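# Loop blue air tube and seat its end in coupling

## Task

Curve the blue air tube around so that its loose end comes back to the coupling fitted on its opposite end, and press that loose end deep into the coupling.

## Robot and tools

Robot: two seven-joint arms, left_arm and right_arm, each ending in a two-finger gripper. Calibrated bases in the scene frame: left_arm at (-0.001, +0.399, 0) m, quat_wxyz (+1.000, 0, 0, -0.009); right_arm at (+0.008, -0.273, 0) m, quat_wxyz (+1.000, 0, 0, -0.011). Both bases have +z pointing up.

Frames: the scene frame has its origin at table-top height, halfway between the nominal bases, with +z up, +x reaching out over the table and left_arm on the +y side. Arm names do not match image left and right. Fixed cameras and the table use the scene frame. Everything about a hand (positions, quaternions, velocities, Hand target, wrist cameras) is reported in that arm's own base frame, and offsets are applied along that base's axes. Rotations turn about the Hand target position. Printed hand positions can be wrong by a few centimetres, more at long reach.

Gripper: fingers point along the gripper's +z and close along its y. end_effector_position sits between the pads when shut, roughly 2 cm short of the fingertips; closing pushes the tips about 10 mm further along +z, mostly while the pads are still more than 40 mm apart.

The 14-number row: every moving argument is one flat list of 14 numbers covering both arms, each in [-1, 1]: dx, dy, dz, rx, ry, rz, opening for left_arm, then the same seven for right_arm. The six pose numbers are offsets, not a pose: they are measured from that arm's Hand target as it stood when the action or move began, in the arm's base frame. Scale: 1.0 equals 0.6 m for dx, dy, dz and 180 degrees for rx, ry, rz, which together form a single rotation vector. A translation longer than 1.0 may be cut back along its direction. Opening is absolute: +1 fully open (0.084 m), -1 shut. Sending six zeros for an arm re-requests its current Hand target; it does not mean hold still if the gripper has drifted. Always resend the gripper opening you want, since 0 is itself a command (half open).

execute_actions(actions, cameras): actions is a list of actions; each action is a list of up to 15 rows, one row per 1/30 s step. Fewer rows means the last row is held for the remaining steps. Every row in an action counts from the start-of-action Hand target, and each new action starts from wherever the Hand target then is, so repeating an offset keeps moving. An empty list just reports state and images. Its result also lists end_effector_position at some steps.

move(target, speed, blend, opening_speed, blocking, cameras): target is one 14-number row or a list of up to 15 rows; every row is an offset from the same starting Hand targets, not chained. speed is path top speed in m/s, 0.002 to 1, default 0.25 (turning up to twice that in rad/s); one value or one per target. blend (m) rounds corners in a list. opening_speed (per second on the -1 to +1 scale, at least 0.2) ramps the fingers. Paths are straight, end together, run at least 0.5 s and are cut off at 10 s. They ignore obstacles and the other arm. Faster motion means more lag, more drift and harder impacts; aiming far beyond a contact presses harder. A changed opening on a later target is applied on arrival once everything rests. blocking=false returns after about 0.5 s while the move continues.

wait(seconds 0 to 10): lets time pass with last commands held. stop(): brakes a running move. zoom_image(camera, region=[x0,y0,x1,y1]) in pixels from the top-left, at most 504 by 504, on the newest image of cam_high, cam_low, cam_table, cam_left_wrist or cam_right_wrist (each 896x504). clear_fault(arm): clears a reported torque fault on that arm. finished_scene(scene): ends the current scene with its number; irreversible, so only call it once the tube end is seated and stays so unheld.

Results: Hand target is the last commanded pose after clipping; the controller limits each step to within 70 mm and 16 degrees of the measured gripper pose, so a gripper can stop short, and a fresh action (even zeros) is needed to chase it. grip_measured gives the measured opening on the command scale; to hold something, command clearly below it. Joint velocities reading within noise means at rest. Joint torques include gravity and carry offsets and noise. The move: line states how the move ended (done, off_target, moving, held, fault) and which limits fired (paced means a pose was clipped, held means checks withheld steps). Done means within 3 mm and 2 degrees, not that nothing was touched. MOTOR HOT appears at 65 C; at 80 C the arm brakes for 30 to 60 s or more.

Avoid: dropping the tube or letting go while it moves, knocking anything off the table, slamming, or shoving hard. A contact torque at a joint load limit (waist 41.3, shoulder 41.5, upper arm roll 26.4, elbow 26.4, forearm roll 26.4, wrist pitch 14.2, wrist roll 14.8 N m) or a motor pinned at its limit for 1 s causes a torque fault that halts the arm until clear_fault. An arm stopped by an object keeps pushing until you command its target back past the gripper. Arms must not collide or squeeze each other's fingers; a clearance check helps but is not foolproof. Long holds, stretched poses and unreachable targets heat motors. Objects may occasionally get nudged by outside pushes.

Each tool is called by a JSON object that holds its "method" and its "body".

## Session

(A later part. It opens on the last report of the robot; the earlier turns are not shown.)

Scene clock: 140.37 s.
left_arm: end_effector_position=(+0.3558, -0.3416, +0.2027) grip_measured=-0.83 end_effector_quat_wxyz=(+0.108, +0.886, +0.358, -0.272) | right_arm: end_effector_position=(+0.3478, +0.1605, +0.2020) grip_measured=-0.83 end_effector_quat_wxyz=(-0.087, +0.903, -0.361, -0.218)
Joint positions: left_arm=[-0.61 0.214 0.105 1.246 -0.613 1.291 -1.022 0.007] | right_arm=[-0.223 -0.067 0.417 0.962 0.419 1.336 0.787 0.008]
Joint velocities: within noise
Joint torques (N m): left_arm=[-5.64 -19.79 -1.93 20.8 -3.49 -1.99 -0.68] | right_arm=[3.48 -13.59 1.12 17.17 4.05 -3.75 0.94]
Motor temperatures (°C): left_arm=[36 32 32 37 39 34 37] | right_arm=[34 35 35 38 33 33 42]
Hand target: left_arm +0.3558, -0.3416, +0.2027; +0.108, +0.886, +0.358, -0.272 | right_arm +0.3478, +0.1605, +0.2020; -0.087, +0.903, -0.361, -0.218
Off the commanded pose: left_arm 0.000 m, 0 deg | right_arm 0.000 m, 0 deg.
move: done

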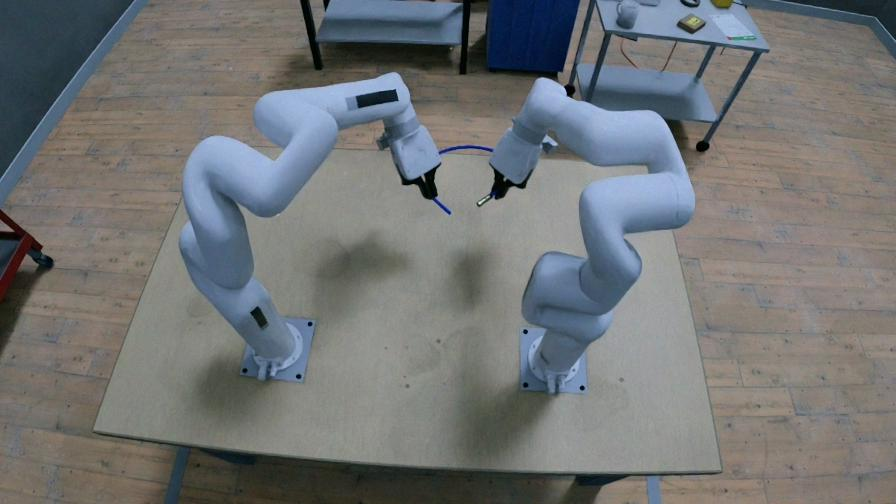

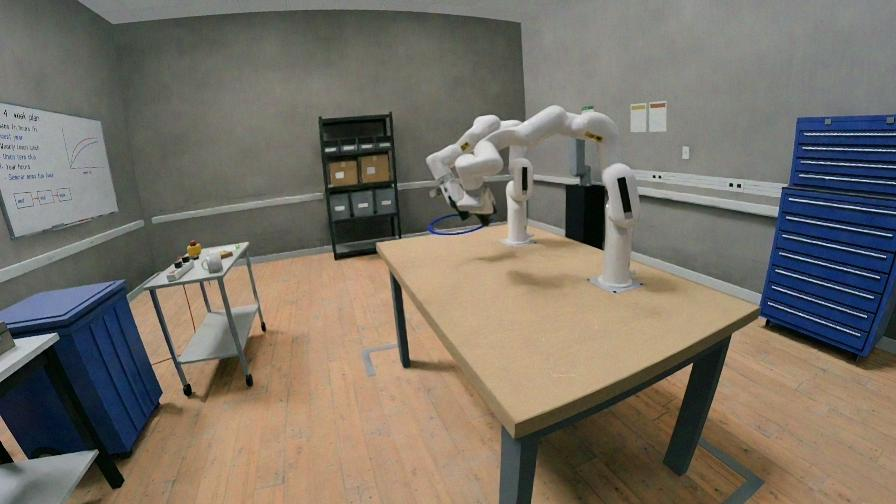

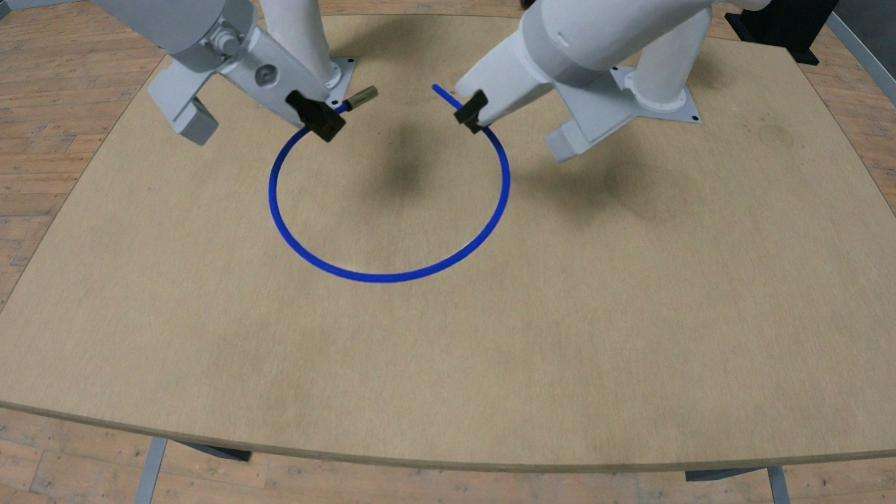

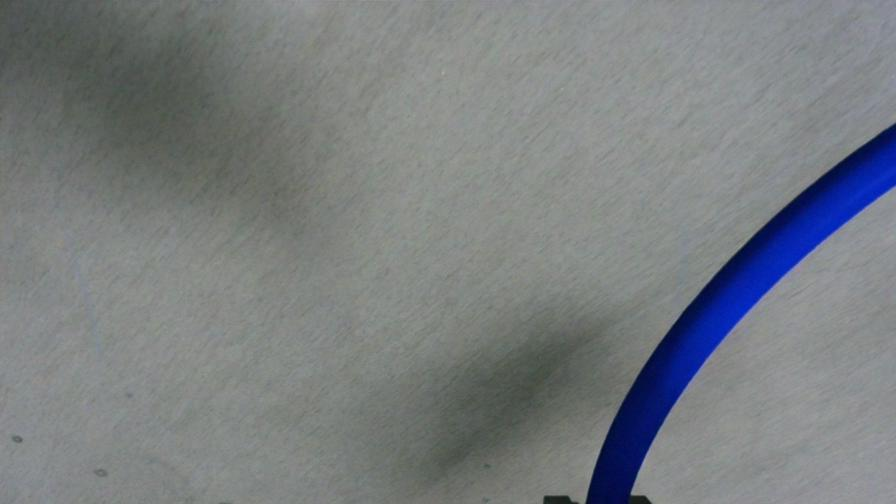

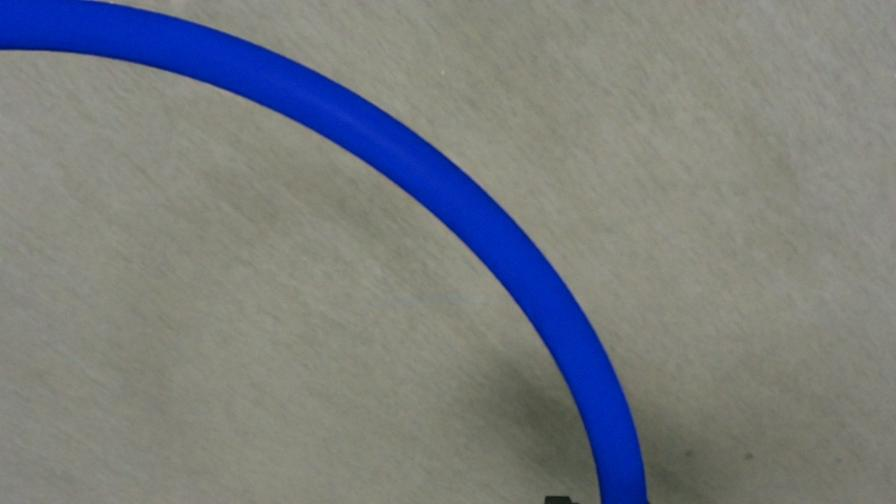

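{"method": "move", "body": {"target": [0,-0.01,0,0,0,0.2,-1,0,0.01,0,0,0,-0.2,-1], "speed": 0.15}}

{"method": "zoom_image", "body": {"camera": "cam_high", "region": [430, 170, 530, 226]}}

{"method": "zoom_image", "body": {"camera": "cam_table", "region": [300, 70, 500, 180]}}

Scene clock: 143.37 s.
left_arm: end_effector_position=(+0.3558, -0.3476, +0.2027) grip_measured=-0.83 end_effector_quat_wxyz=(+0.187, +0.732, +0.615, -0.225) | right_arm: end_effector_position=(+0.3478, +0.1665, +0.2020) grip_measured=-0.83 end_effector_quat_wxyz=(-0.150, +0.747, -0.622, -0.181)
Joint positions: left_arm=[-0.672 -0.02 0.087 0.901 -0.772 0.826 -1.471 0.007] | right_arm=[-0.249 -0.293 0.416 0.719 0.67 1.111 1.195 0.008]
Joint velocities: within noise
Joint torques (N m): left_arm=[-4.85 -16.58 -2.09 20.55 -2.89 -2.55 -0.95] | right_arm=[-3.53 -10.18 -0.21 17.31 4.06 -4.45 0.91]
Motor temperatures (°C): left_arm=[36 32 32 37 39 34 37] | right_arm=[34 35 35 38 33 33 42]
Hand target: left_arm +0.3558, -0.3476, +0.2027; +0.187, +0.732, +0.615, -0.225 | right_arm +0.3478, +0.1665, +0.2020; -0.150, +0.747, -0.622, -0.181
Off the commanded pose: left_arm 0.000 m, 0 deg | right_arm 0.000 m, 0 deg.
move: done

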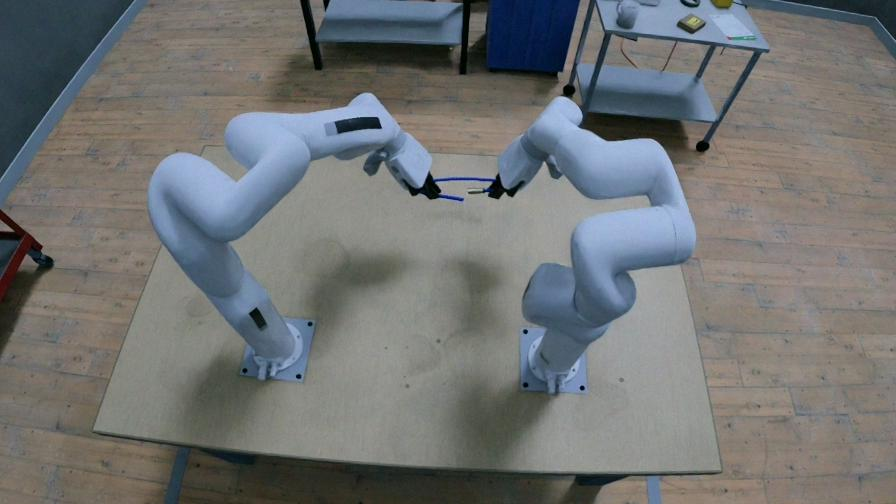

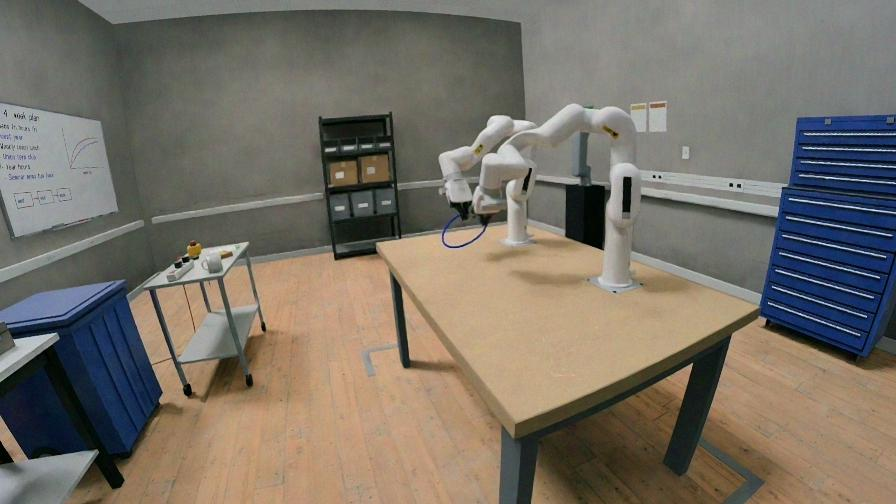

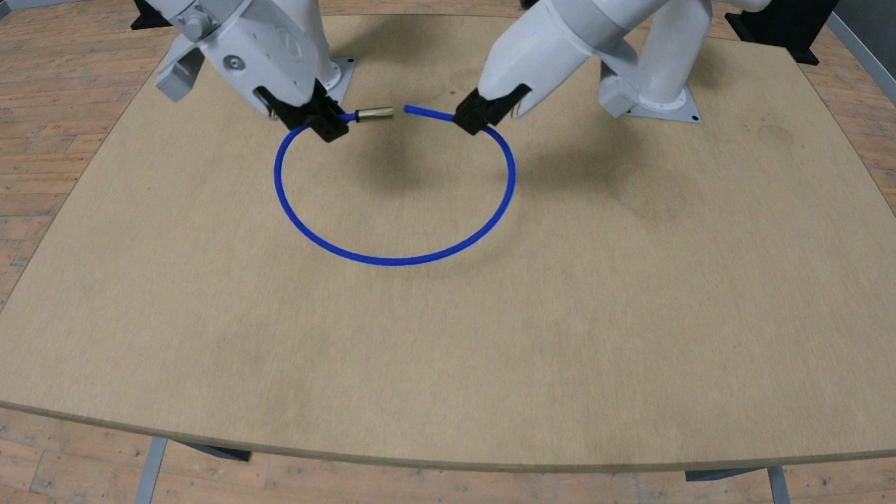

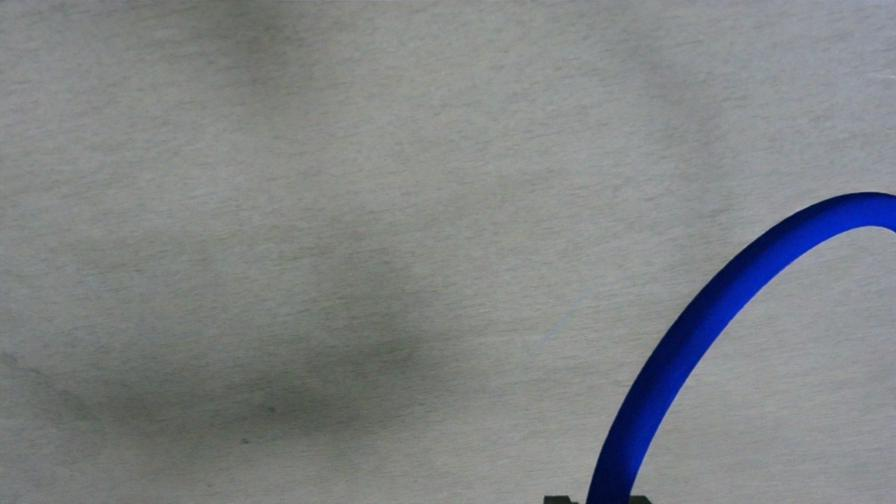

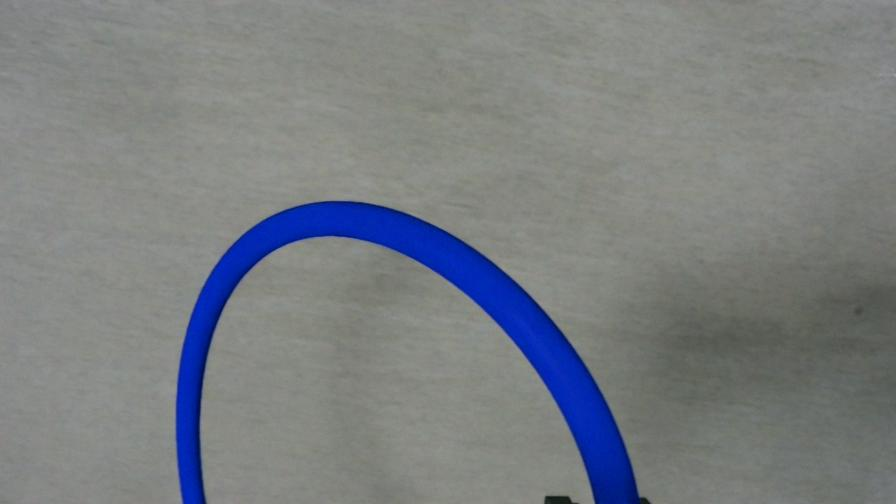

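Scaled by 5.040 from the camera's 896x504 image, which has a finer 1280x720 frame.

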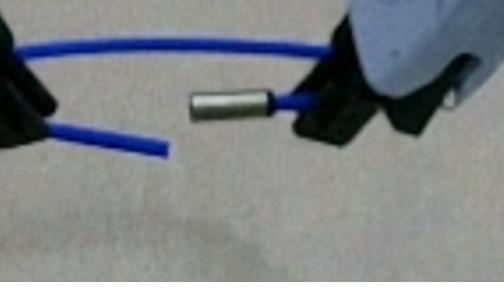

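Scaled by 2.520 from the camera's 896x504 image, which has a finer 1280x720 frame.

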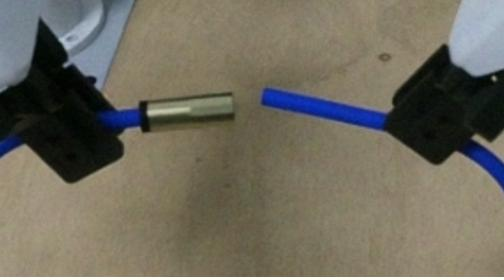

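{"method": "move", "body": {"target": [0.0333,0.008,0.011,0.012,0,0.053,-1,0,0,0,-0.025,0,-0.05,-1], "speed": 0.08, "cameras": ["cam_high","cam_table"]}}

{"method": "zoom_image", "body": {"camera": "cam_high", "region": [430, 170, 530, 226]}}

{"method": "zoom_image", "body": {"camera": "cam_table", "region": [330, 80, 470, 157]}}

Scene clock: 145.90 s.
left_arm: end_effector_position=(+0.3757, -0.3428, +0.2093) grip_measured=-0.83 end_effector_quat_wxyz=(+0.191, +0.682, +0.678, -0.197) end_effector_velocity=(+0.000, +0.000, +0.000) end_effector_angular_velocity=(+0.001, +0.001, +0.004) | right_arm: end_effector_position=(+0.3478, +0.1665, +0.2020) grip_measured=-0.83 end_effector_quat_wxyz=(-0.134, +0.701, -0.685, -0.144)
Joint positions: left_arm=[-0.672 -0.031 0.08 0.901 -0.712 0.742 -1.666 0.007] | right_arm=[-0.258 -0.358 0.47 0.68 0.651 1.043 1.39 0.008]
Joint velocities: left_arm=[0 0 0 0 0.001 -0.001 -0.005 0] | right_arm=[within noise]
Joint torques (N m): left_arm=[2.41 -16.55 -1.78 27.78 2.64 -2.6 -0.72] | right_arm=[-3.73 -9.23 -0.69 17.62 -3.3 -4.61 0.79]
Motor temperatures (°C): left_arm=[36 32 32 37 39 34 37] | right_arm=[34 35 35 38 33 33 42]
Hand target: left_arm +0.3758, -0.3428, +0.2093; +0.191, +0.682, +0.678, -0.197 | right_arm +0.3478, +0.1665, +0.2020; -0.134, +0.701, -0.686, -0.144
Off the commanded pose: left_arm 0.000 m, 0 deg | right_arm 0.000 m, 0 deg.
move: done
Images, in order (width x height): cam_high 896x504, cam_table 896x504.

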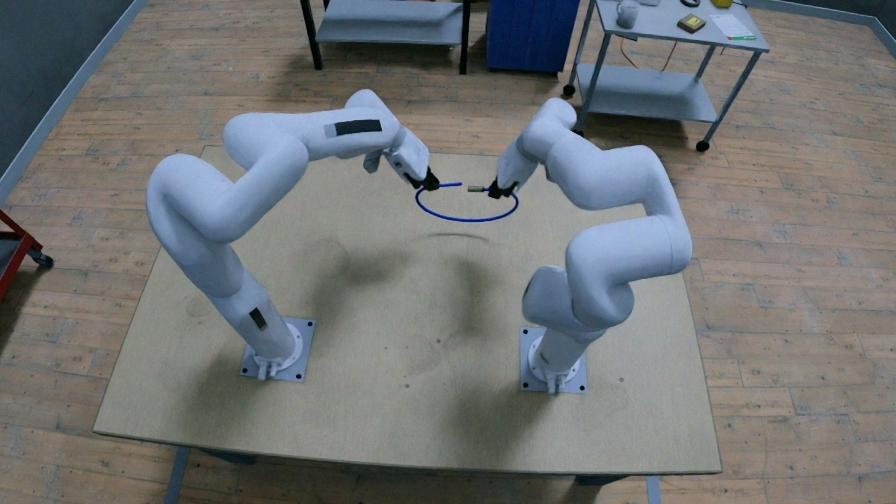

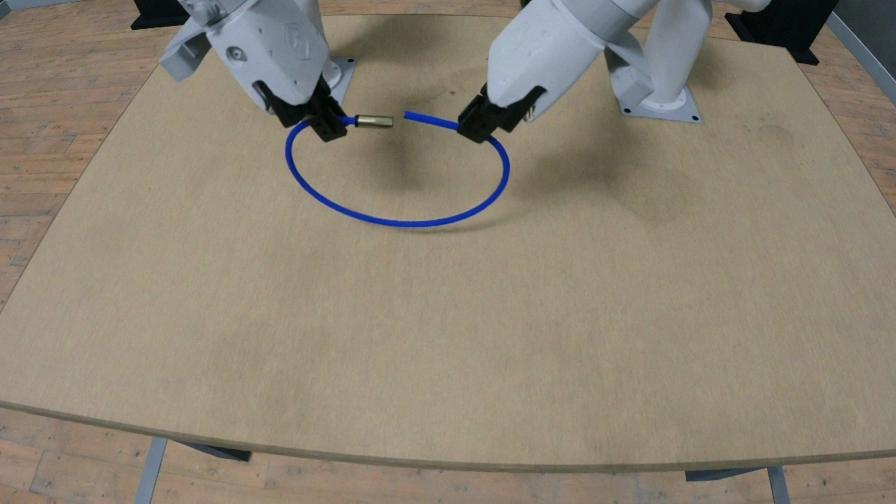

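Scaled by 5.040 from the camera's 896x504 image, which has a finer 1280x720 frame.

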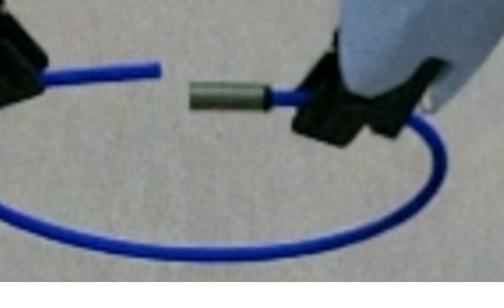

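Scaled by 3.600 from the camera's 896x504 image, which has a finer 1280x720 frame.

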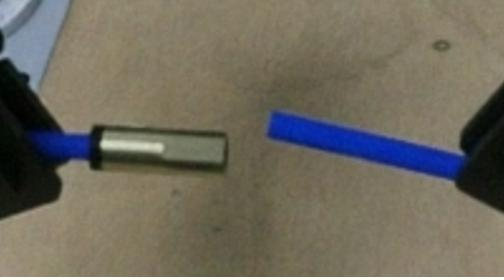

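{"method": "move", "body": {"target": [-0.0063,0,-0.0095,0.07,0,0,-1,0,0,0,0.008,0,0,-1], "speed": 0.08, "cameras": ["cam_high","cam_table"]}}

{"method": "zoom_image", "body": {"camera": "cam_high", "region": [430, 170, 530, 226]}}

{"method": "zoom_image", "body": {"camera": "cam_table", "region": [330, 80, 470, 157]}}

Scene clock: 148.57 s.
left_arm: end_effector_position=(+0.3720, -0.3428, +0.2036) grip_measured=-0.83 end_effector_quat_wxyz=(+0.115, +0.699, +0.695, -0.122) | right_arm: end_effector_position=(+0.3478, +0.1665, +0.2020) grip_measured=-0.83 end_effector_quat_wxyz=(-0.143, +0.699, -0.684, -0.152)
Joint positions: left_arm=[-0.695 0.009 0.046 0.985 -0.381 0.812 -1.974 0.007] | right_arm=[-0.256 -0.356 0.456 0.674 0.674 1.046 1.366 0.008]
Joint velocities: within noise
Joint torques (N m): left_arm=[-5.23 -11.75 -1.86 27.92 2.4 0.01 -0.82] | right_arm=[2.92 -4.54 -3.62 17.71 3.6 0.67 -0.93]
Motor temperatures (°C): left_arm=[36 32 32 37 39 34 37] | right_arm=[34 35 35 38 33 33 42]
Hand target: left_arm +0.3720, -0.3428, +0.2036; +0.115, +0.699, +0.695, -0.122 | right_arm +0.3478, +0.1665, +0.2020; -0.143, +0.699, -0.684, -0.152
Off the commanded pose: left_arm 0.000 m, 0 deg | right_arm 0.000 m, 0 deg.
move: done
Images, in order (width x height): cam_high 896x504, cam_table 896x504.

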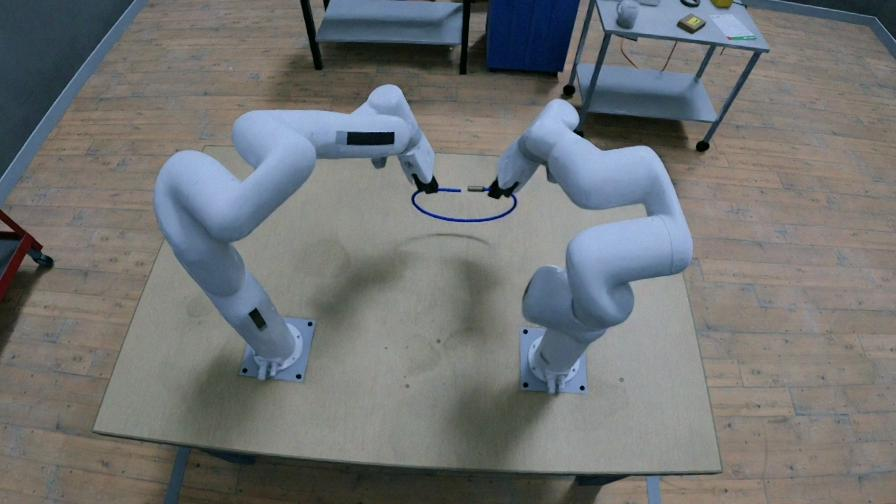

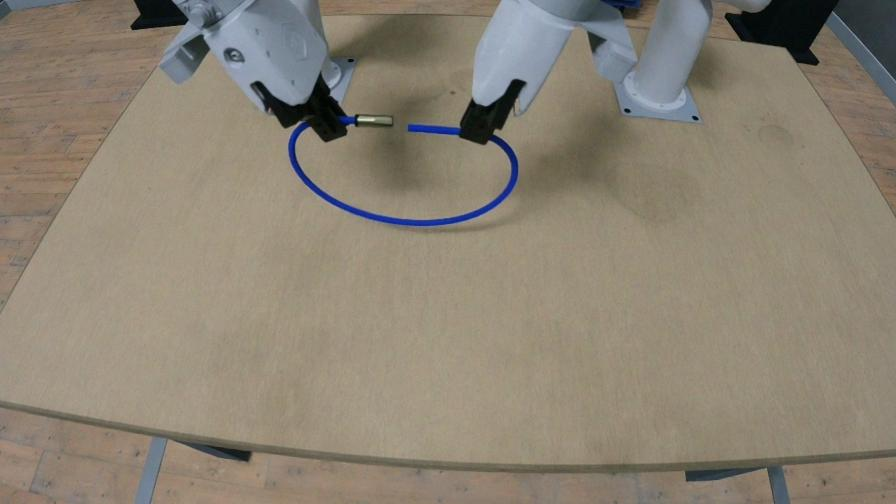

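Scaled by 5.040 from the camera's 896x504 image, which has a finer 1280x720 frame.

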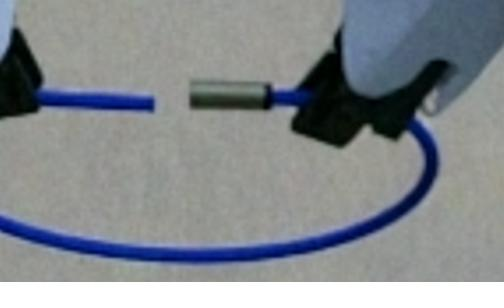

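Scaled by 3.600 from the camera's 896x504 image, which has a finer 1280x720 frame.

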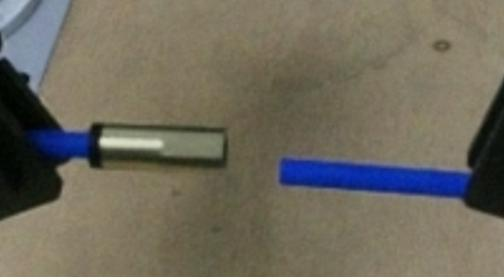

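{"method": "move", "body": {"target": [-0.001,0,0.0183,0,0,0.01,-1,0,0.017,0,0,0,-0.01,-1], "speed": 0.06, "cameras": ["cam_high","cam_table"]}}

{"method": "zoom_image", "body": {"camera": "cam_high", "region": [435, 170, 515, 215]}}

{"method": "zoom_image", "body": {"camera": "cam_table", "region": [350, 95, 450, 150]}}

Scene clock: 150.03 s.
left_arm: end_effector_position=(+0.3714, -0.3428, +0.2146) grip_measured=-0.83 end_effector_quat_wxyz=(+0.117, +0.688, +0.706, -0.120) | right_arm: end_effector_position=(+0.3478, +0.1767, +0.2020) grip_measured=-0.83 end_effector_quat_wxyz=(-0.145, +0.688, -0.695, -0.150)
Joint positions: left_arm=[-0.696 -0.011 0.045 0.991 -0.364 0.827 -2.023 0.007] | right_arm=[-0.247 -0.361 0.478 0.67 0.692 1.022 1.411 0.008]
Joint velocities: within noise
Joint torques (N m): left_arm=[-5.42 -16.68 -1.58 27.94 2.52 -0.08 -0.68] | right_arm=[3.37 -9.18 -0.59 17.51 3.71 -4.58 0.85]
Motor temperatures (°C): left_arm=[36 32 32 37 39 34 37] | right_arm=[34 35 35 38 33 33 42]
Hand target: left_arm +0.3714, -0.3428, +0.2146; +0.117, +0.688, +0.706, -0.120 | right_arm +0.3478, +0.1767, +0.2020; -0.145, +0.688, -0.695, -0.150
Off the commanded pose: left_arm 0.000 m, 0 deg | right_arm 0.000 m, 0 deg.
move: done
Images, in order (width x height): cam_high 896x504, cam_table 896x504.

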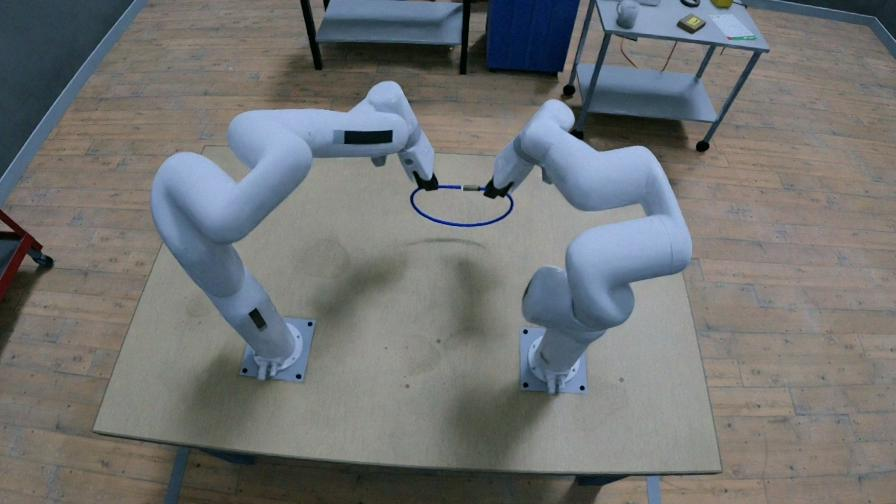

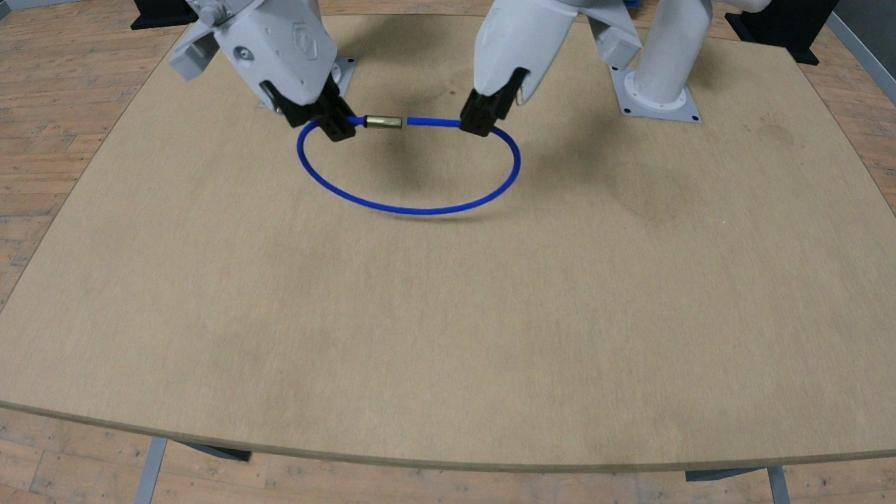

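Scaled by 6.300 from the camera's 896x504 image, which has a finer 1280x720 frame.

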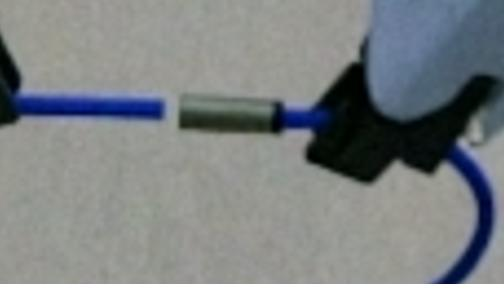

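Scaled by 5.040 from the camera's 896x504 image, which has a finer 1280x720 frame.

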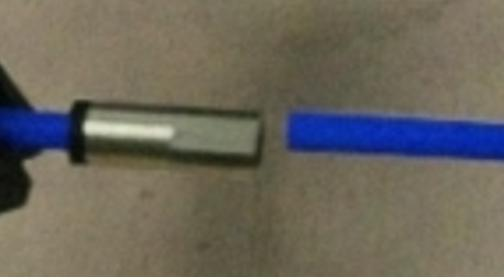

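{"method": "move", "body": {"target": [0,0,-0.0033,0,0,0,-1,0,0.022,0,0,0,0,-1], "speed": 0.04, "cameras": ["cam_high","cam_table"]}}

{"method": "zoom_image", "body": {"camera": "cam_high", "region": [435, 170, 515, 215]}}

{"method": "zoom_image", "body": {"camera": "cam_table", "region": [350, 95, 450, 150]}}

Scene clock: 151.23 s.
left_arm: end_effector_position=(+0.3714, -0.3428, +0.2127) grip_measured=-0.83 end_effector_quat_wxyz=(+0.117, +0.688, +0.706, -0.120) | right_arm: end_effector_position=(+0.3478, +0.1898, +0.2020) grip_measured=-0.83 end_effector_quat_wxyz=(-0.145, +0.688, -0.695, -0.150)
Joint positions: left_arm=[-0.696 -0.009 0.045 0.988 -0.366 0.821 -2.021 0.007] | right_arm=[-0.235 -0.352 0.502 0.678 0.7 1.006 1.439 0.008]
Joint velocities: within noise
Joint torques (N m): left_arm=[-5.44 -11.42 -2.03 21.11 -2.89 -3.03 0.67] | right_arm=[2.98 -4.33 -0.57 25.29 3.71 -4.66 0.98]
Motor temperatures (°C): left_arm=[36 32 32 37 39 34 37] | right_arm=[34 35 35 38 33 33 42]
Hand target: left_arm +0.3714, -0.3428, +0.2126; +0.117, +0.688, +0.706, -0.120 | right_arm +0.3478, +0.1899, +0.2020; -0.145, +0.688, -0.695, -0.150
Off the commanded pose: left_arm 0.000 m, 0 deg | right_arm 0.000 m, 0 deg.
move: done
Images, in order (width x height): cam_high 896x504, cam_table 896x504.

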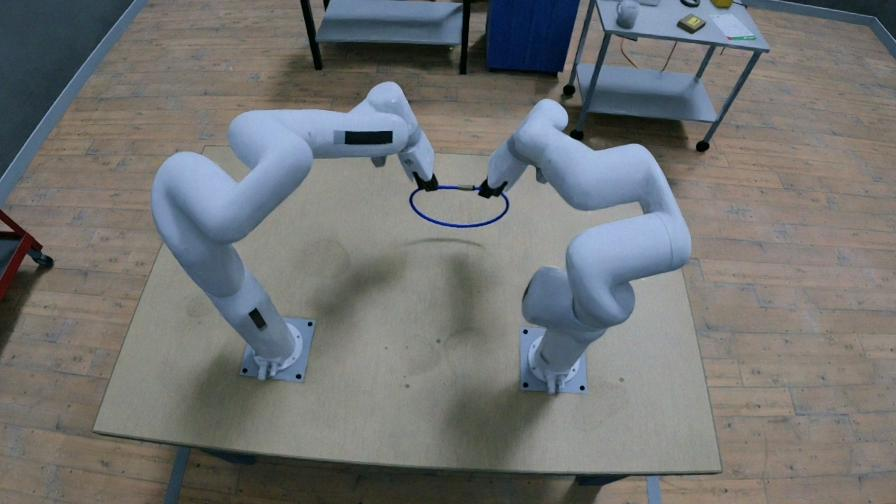

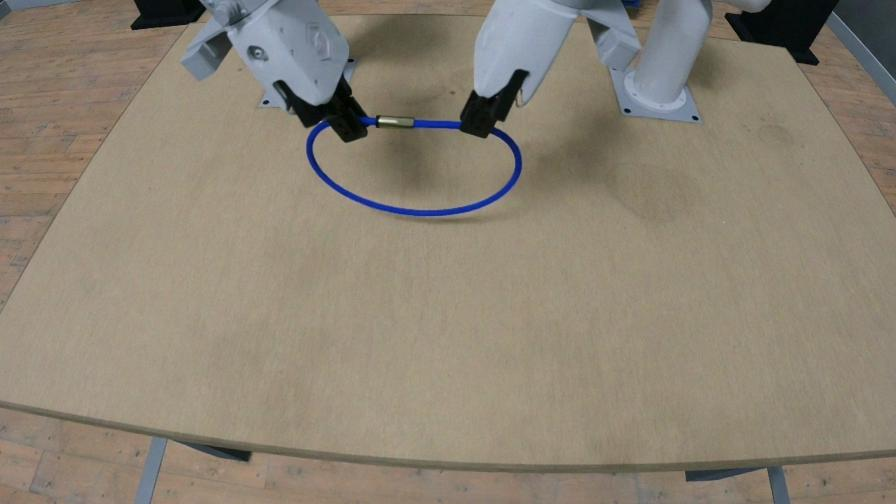

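Scaled by 6.300 from the camera's 896x504 image, which has a finer 1280x720 frame.

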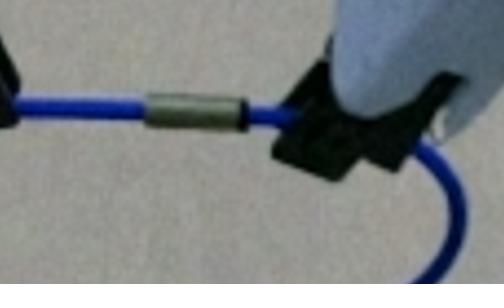

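Scaled by 5.040 from the camera's 896x504 image, which has a finer 1280x720 frame.

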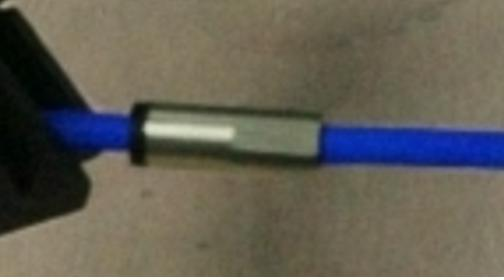

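{"method": "move", "body": {"target": [0,0,0,0,0,0,-1,0,0.033,0,0,0,0,-1], "speed": 0.03, "cameras": ["cam_high","cam_table"]}}

{"method": "zoom_image", "body": {"camera": "cam_high", "region": [435, 170, 515, 215]}}

{"method": "zoom_image", "body": {"camera": "cam_table", "region": [370, 95, 470, 150]}}

Scene clock: 152.77 s.
left_arm: end_effector_position=(+0.3714, -0.3428, +0.2126) grip_measured=-0.83 end_effector_quat_wxyz=(+0.117, +0.688, +0.706, -0.120) | right_arm: end_effector_position=(+0.3478, +0.2096, +0.2020) grip_measured=-0.83 end_effector_quat_wxyz=(-0.145, +0.688, -0.695, -0.150)
Joint positions: left_arm=[-0.696 -0.009 0.045 0.988 -0.366 0.821 -2.021 0.007] | right_arm=[-0.218 -0.334 0.539 0.694 0.709 0.979 1.481 0.008]
Joint velocities: within noise
Joint torques (N m): left_arm=[-18.34 -16.18 -9.63 37.85 -2.64 -2.99 0.69] | right_arm=[10.34 -3.79 5.1 29.96 7.1 -2.85 0.93]
Motor temperatures (°C): left_arm=[36 32 32 37 39 34 37] | right_arm=[34 35 35 38 33 33 42]
Hand target: left_arm +0.3714, -0.3428, +0.2126; +0.117, +0.688, +0.706, -0.120 | right_arm +0.3478, +0.2097, +0.2020; -0.145, +0.688, -0.695, -0.150
Off the commanded pose: left_arm 0.000 m, 0 deg | right_arm 0.000 m, 0 deg.
move: done
Images, in order (width x height): cam_high 896x504, cam_table 896x504.

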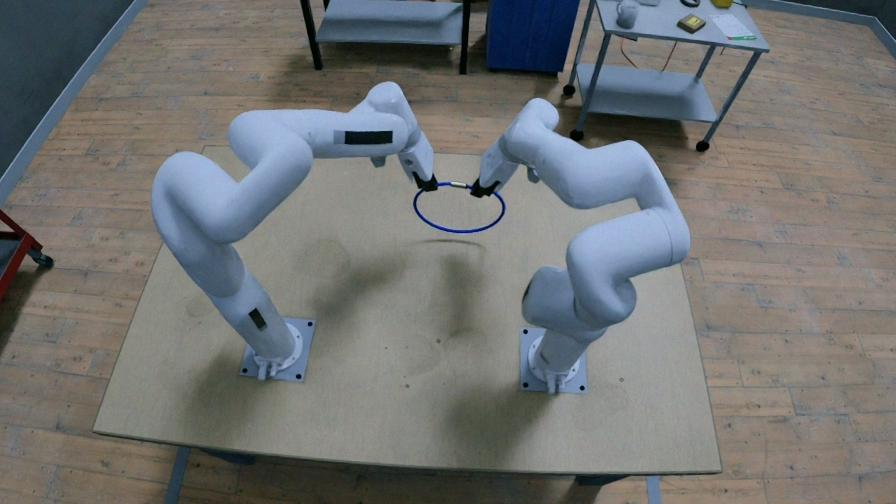

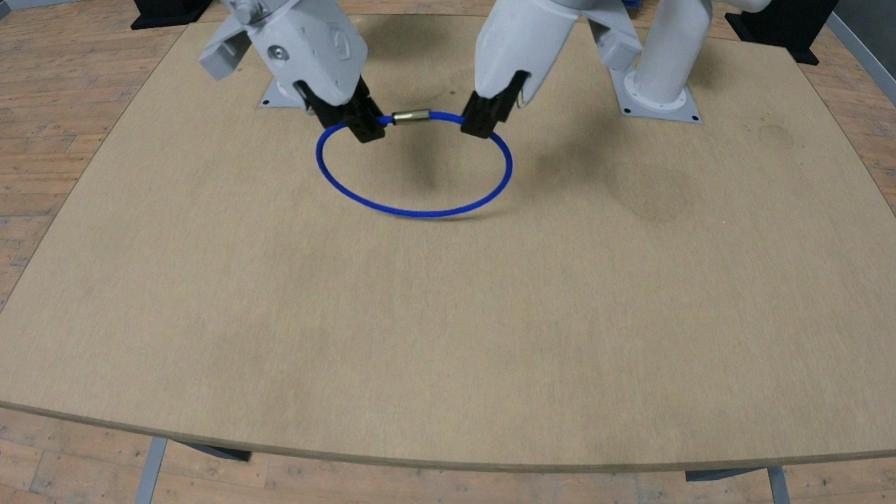

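Scaled by 6.300 from the camera's 896x504 image, which has a finer 1280x720 frame.

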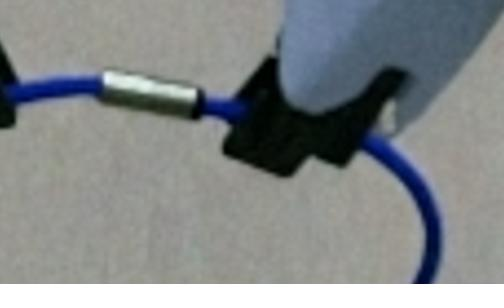

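Scaled by 5.040 from the camera's 896x504 image, which has a finer 1280x720 frame.

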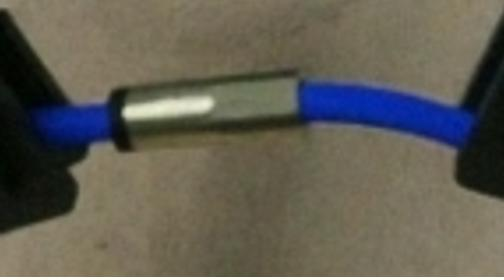

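{"method": "move", "body": {"target": [0,0,0,0,0,0,-0.5,0,0,0,0,0,0,-1], "opening_speed": 0.3, "cameras": ["cam_high","cam_table"]}}

{"method": "zoom_image", "body": {"camera": "cam_high", "region": [425, 170, 515, 221]}}

{"method": "zoom_image", "body": {"camera": "cam_table", "region": [370, 95, 470, 150]}}

Scene clock: 156.70 s.
left_arm: end_effector_position=(+0.3714, -0.3428, +0.2126) grip_measured=-0.52 end_effector_quat_wxyz=(+0.117, +0.688, +0.706, -0.120) | right_arm: end_effector_position=(+0.3478, +0.2097, +0.2020) grip_measured=-0.83 end_effector_quat_wxyz=(-0.145, +0.688, -0.695, -0.150)
Joint positions: left_arm=[-0.696 -0.009 0.045 0.988 -0.366 0.821 -2.021 0.021] | right_arm=[-0.218 -0.334 0.54 0.694 0.709 0.979 1.481 0.008]
Joint velocities: within noise
Joint torques (N m): left_arm=[4.23 -11.39 1.74 22.03 -2.84 -2.02 0.41] | right_arm=[-3.21 -5.37 -3 18.09 -2.72 -3.42 0.78]
Motor temperatures (°C): left_arm=[36 32 32 38 39 34 37] | right_arm=[34 35 35 38 33 33 42]
Hand target: left_arm +0.3714, -0.3428, +0.2126; +0.117, +0.688, +0.706, -0.120 | right_arm +0.3478, +0.2097, +0.2020; -0.145, +0.688, -0.695, -0.150
Off the commanded pose: left_arm 0.000 m, 0 deg | right_arm 0.000 m, 0 deg.
move: done
Images, in order (width x height): cam_high 896x504, cam_table 896x504.

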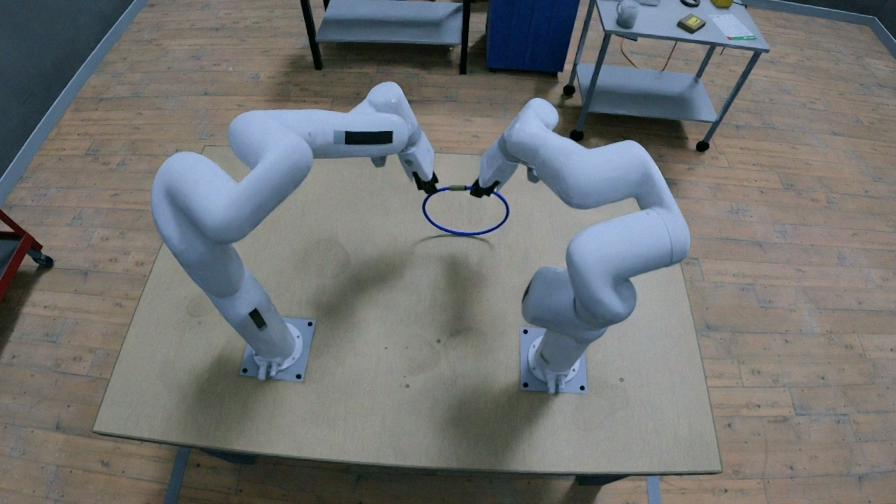

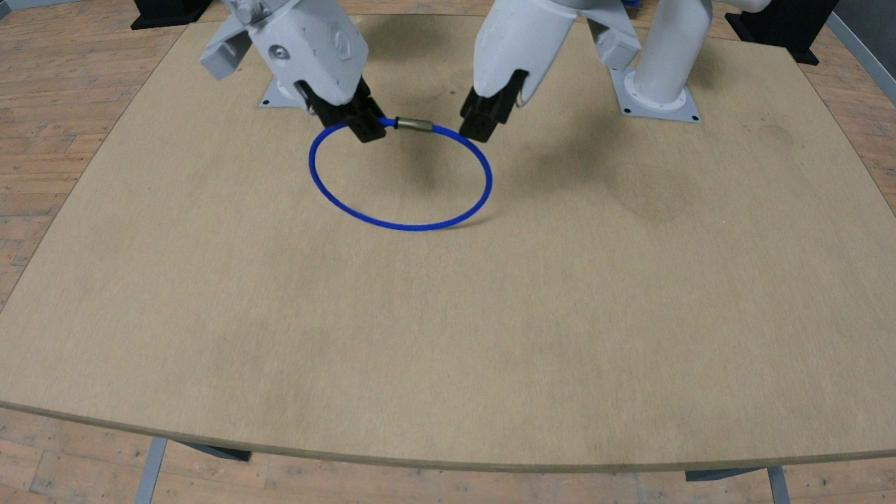

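Scaled by 5.600 from the camera's 896x504 image, which has a finer 1280x720 frame.

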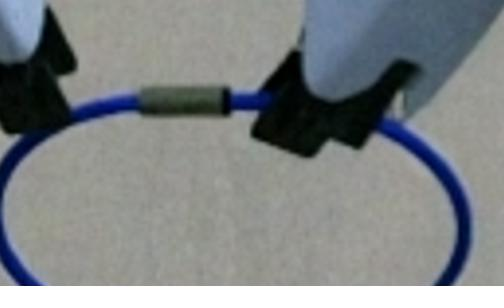

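Scaled by 5.040 from the camera's 896x504 image, which has a finer 1280x720 frame.

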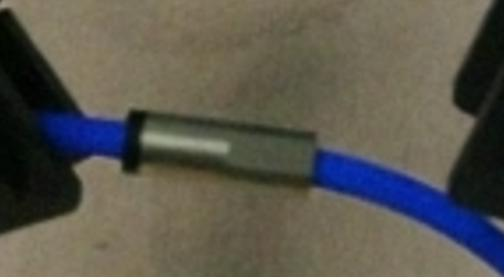

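{"method": "move", "body": {"target": [[0,0,0,0,0,0,0,0,0,0,0,0,0,-1],[0,-0.045,-0.012,0,0,0,0,0,0,0,0,0,0,-1]], "speed": 0.05, "cameras": ["cam_high","cam_table","cam_left_wrist"]}}

{"method": "zoom_image", "body": {"camera": "cam_high", "region": [425, 170, 515, 221]}}

{"method": "zoom_image", "body": {"camera": "cam_table", "region": [370, 95, 490, 161]}}

Scene clock: 159.00 s.
left_arm: end_effector_position=(+0.3714, -0.3697, +0.2055) grip_measured=-0.01 end_effector_quat_wxyz=(+0.117, +0.688, +0.706, -0.120) | right_arm: end_effector_position=(+0.3478, +0.2097, +0.2020) grip_measured=-0.83 end_effector_quat_wxyz=(-0.145, +0.688, -0.695, -0.150)
Joint positions: left_arm=[-0.72 0.053 0.022 1.036 -0.364 0.795 -2.063 0.044] | right_arm=[-0.218 -0.334 0.54 0.694 0.709 0.979 1.481 0.008]
Joint velocities: within noise
Joint torques (N m): left_arm=[-5.29 -12.87 -2.25 28.66 2.47 -2.93 -0.89] | right_arm=[-2.24 -7.61 -1.44 18.67 -2.76 -4.26 0.55]
Motor temperatures (°C): left_arm=[36 32 32 38 39 34 37] | right_arm=[34 35 35 38 33 33 42]
Hand target: left_arm +0.3714, -0.3698, +0.2054; +0.117, +0.688, +0.706, -0.120 | right_arm +0.3478, +0.2097, +0.2020; -0.145, +0.688, -0.695, -0.150
Off the commanded pose: left_arm 0.000 m, 0 deg | right_arm 0.000 m, 0 deg.
move: done
Images, in order (width x height): cam_high 896x504, cam_table 896x504, cam_left_wrist 896x504.

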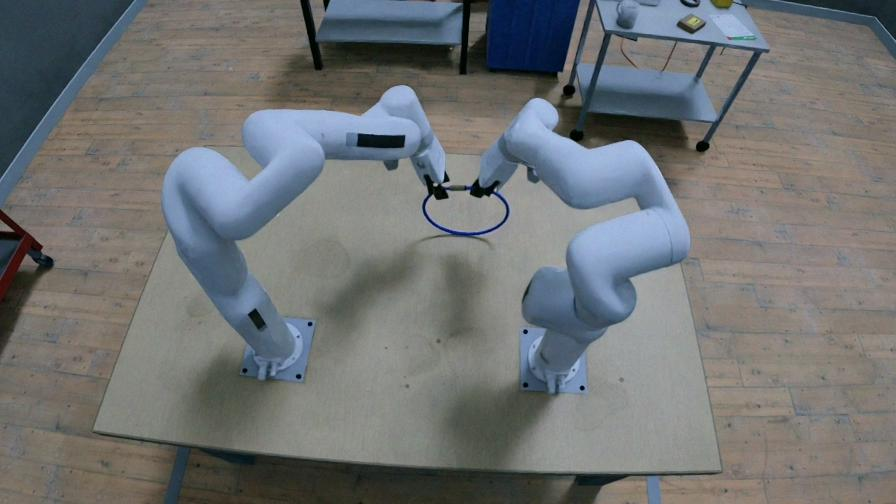

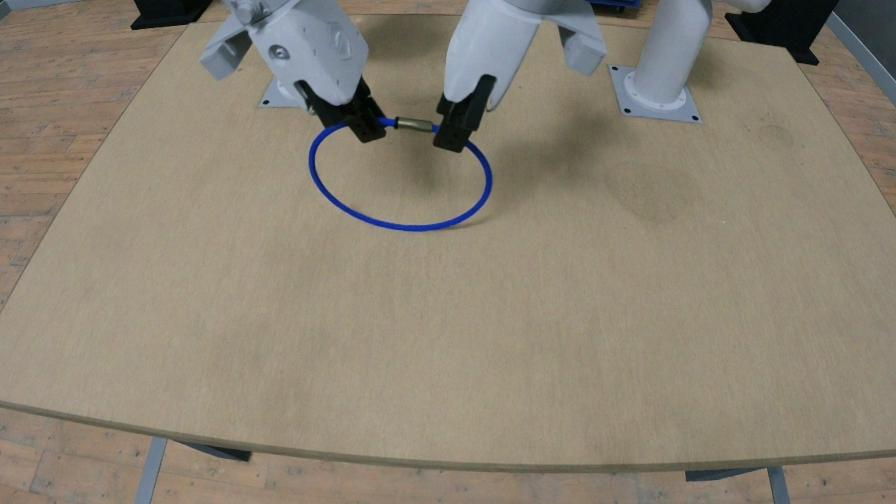

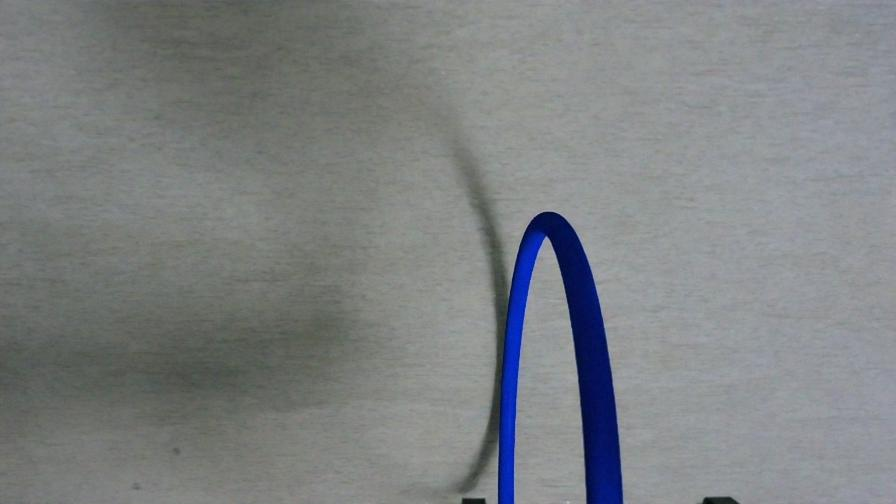

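Scaled by 5.600 from the camera's 896x504 image, which has a finer 1280x720 frame.

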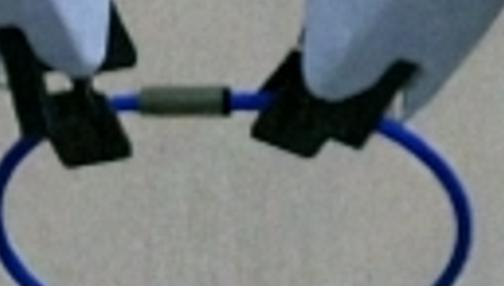

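Scaled by 4.200 from the camera's 896x504 image, which has a finer 1280x720 frame.

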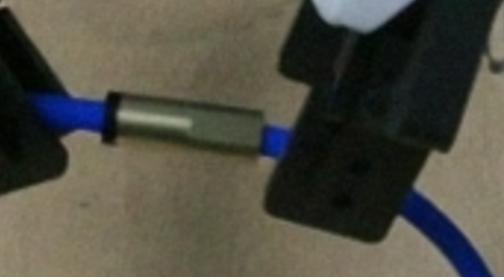

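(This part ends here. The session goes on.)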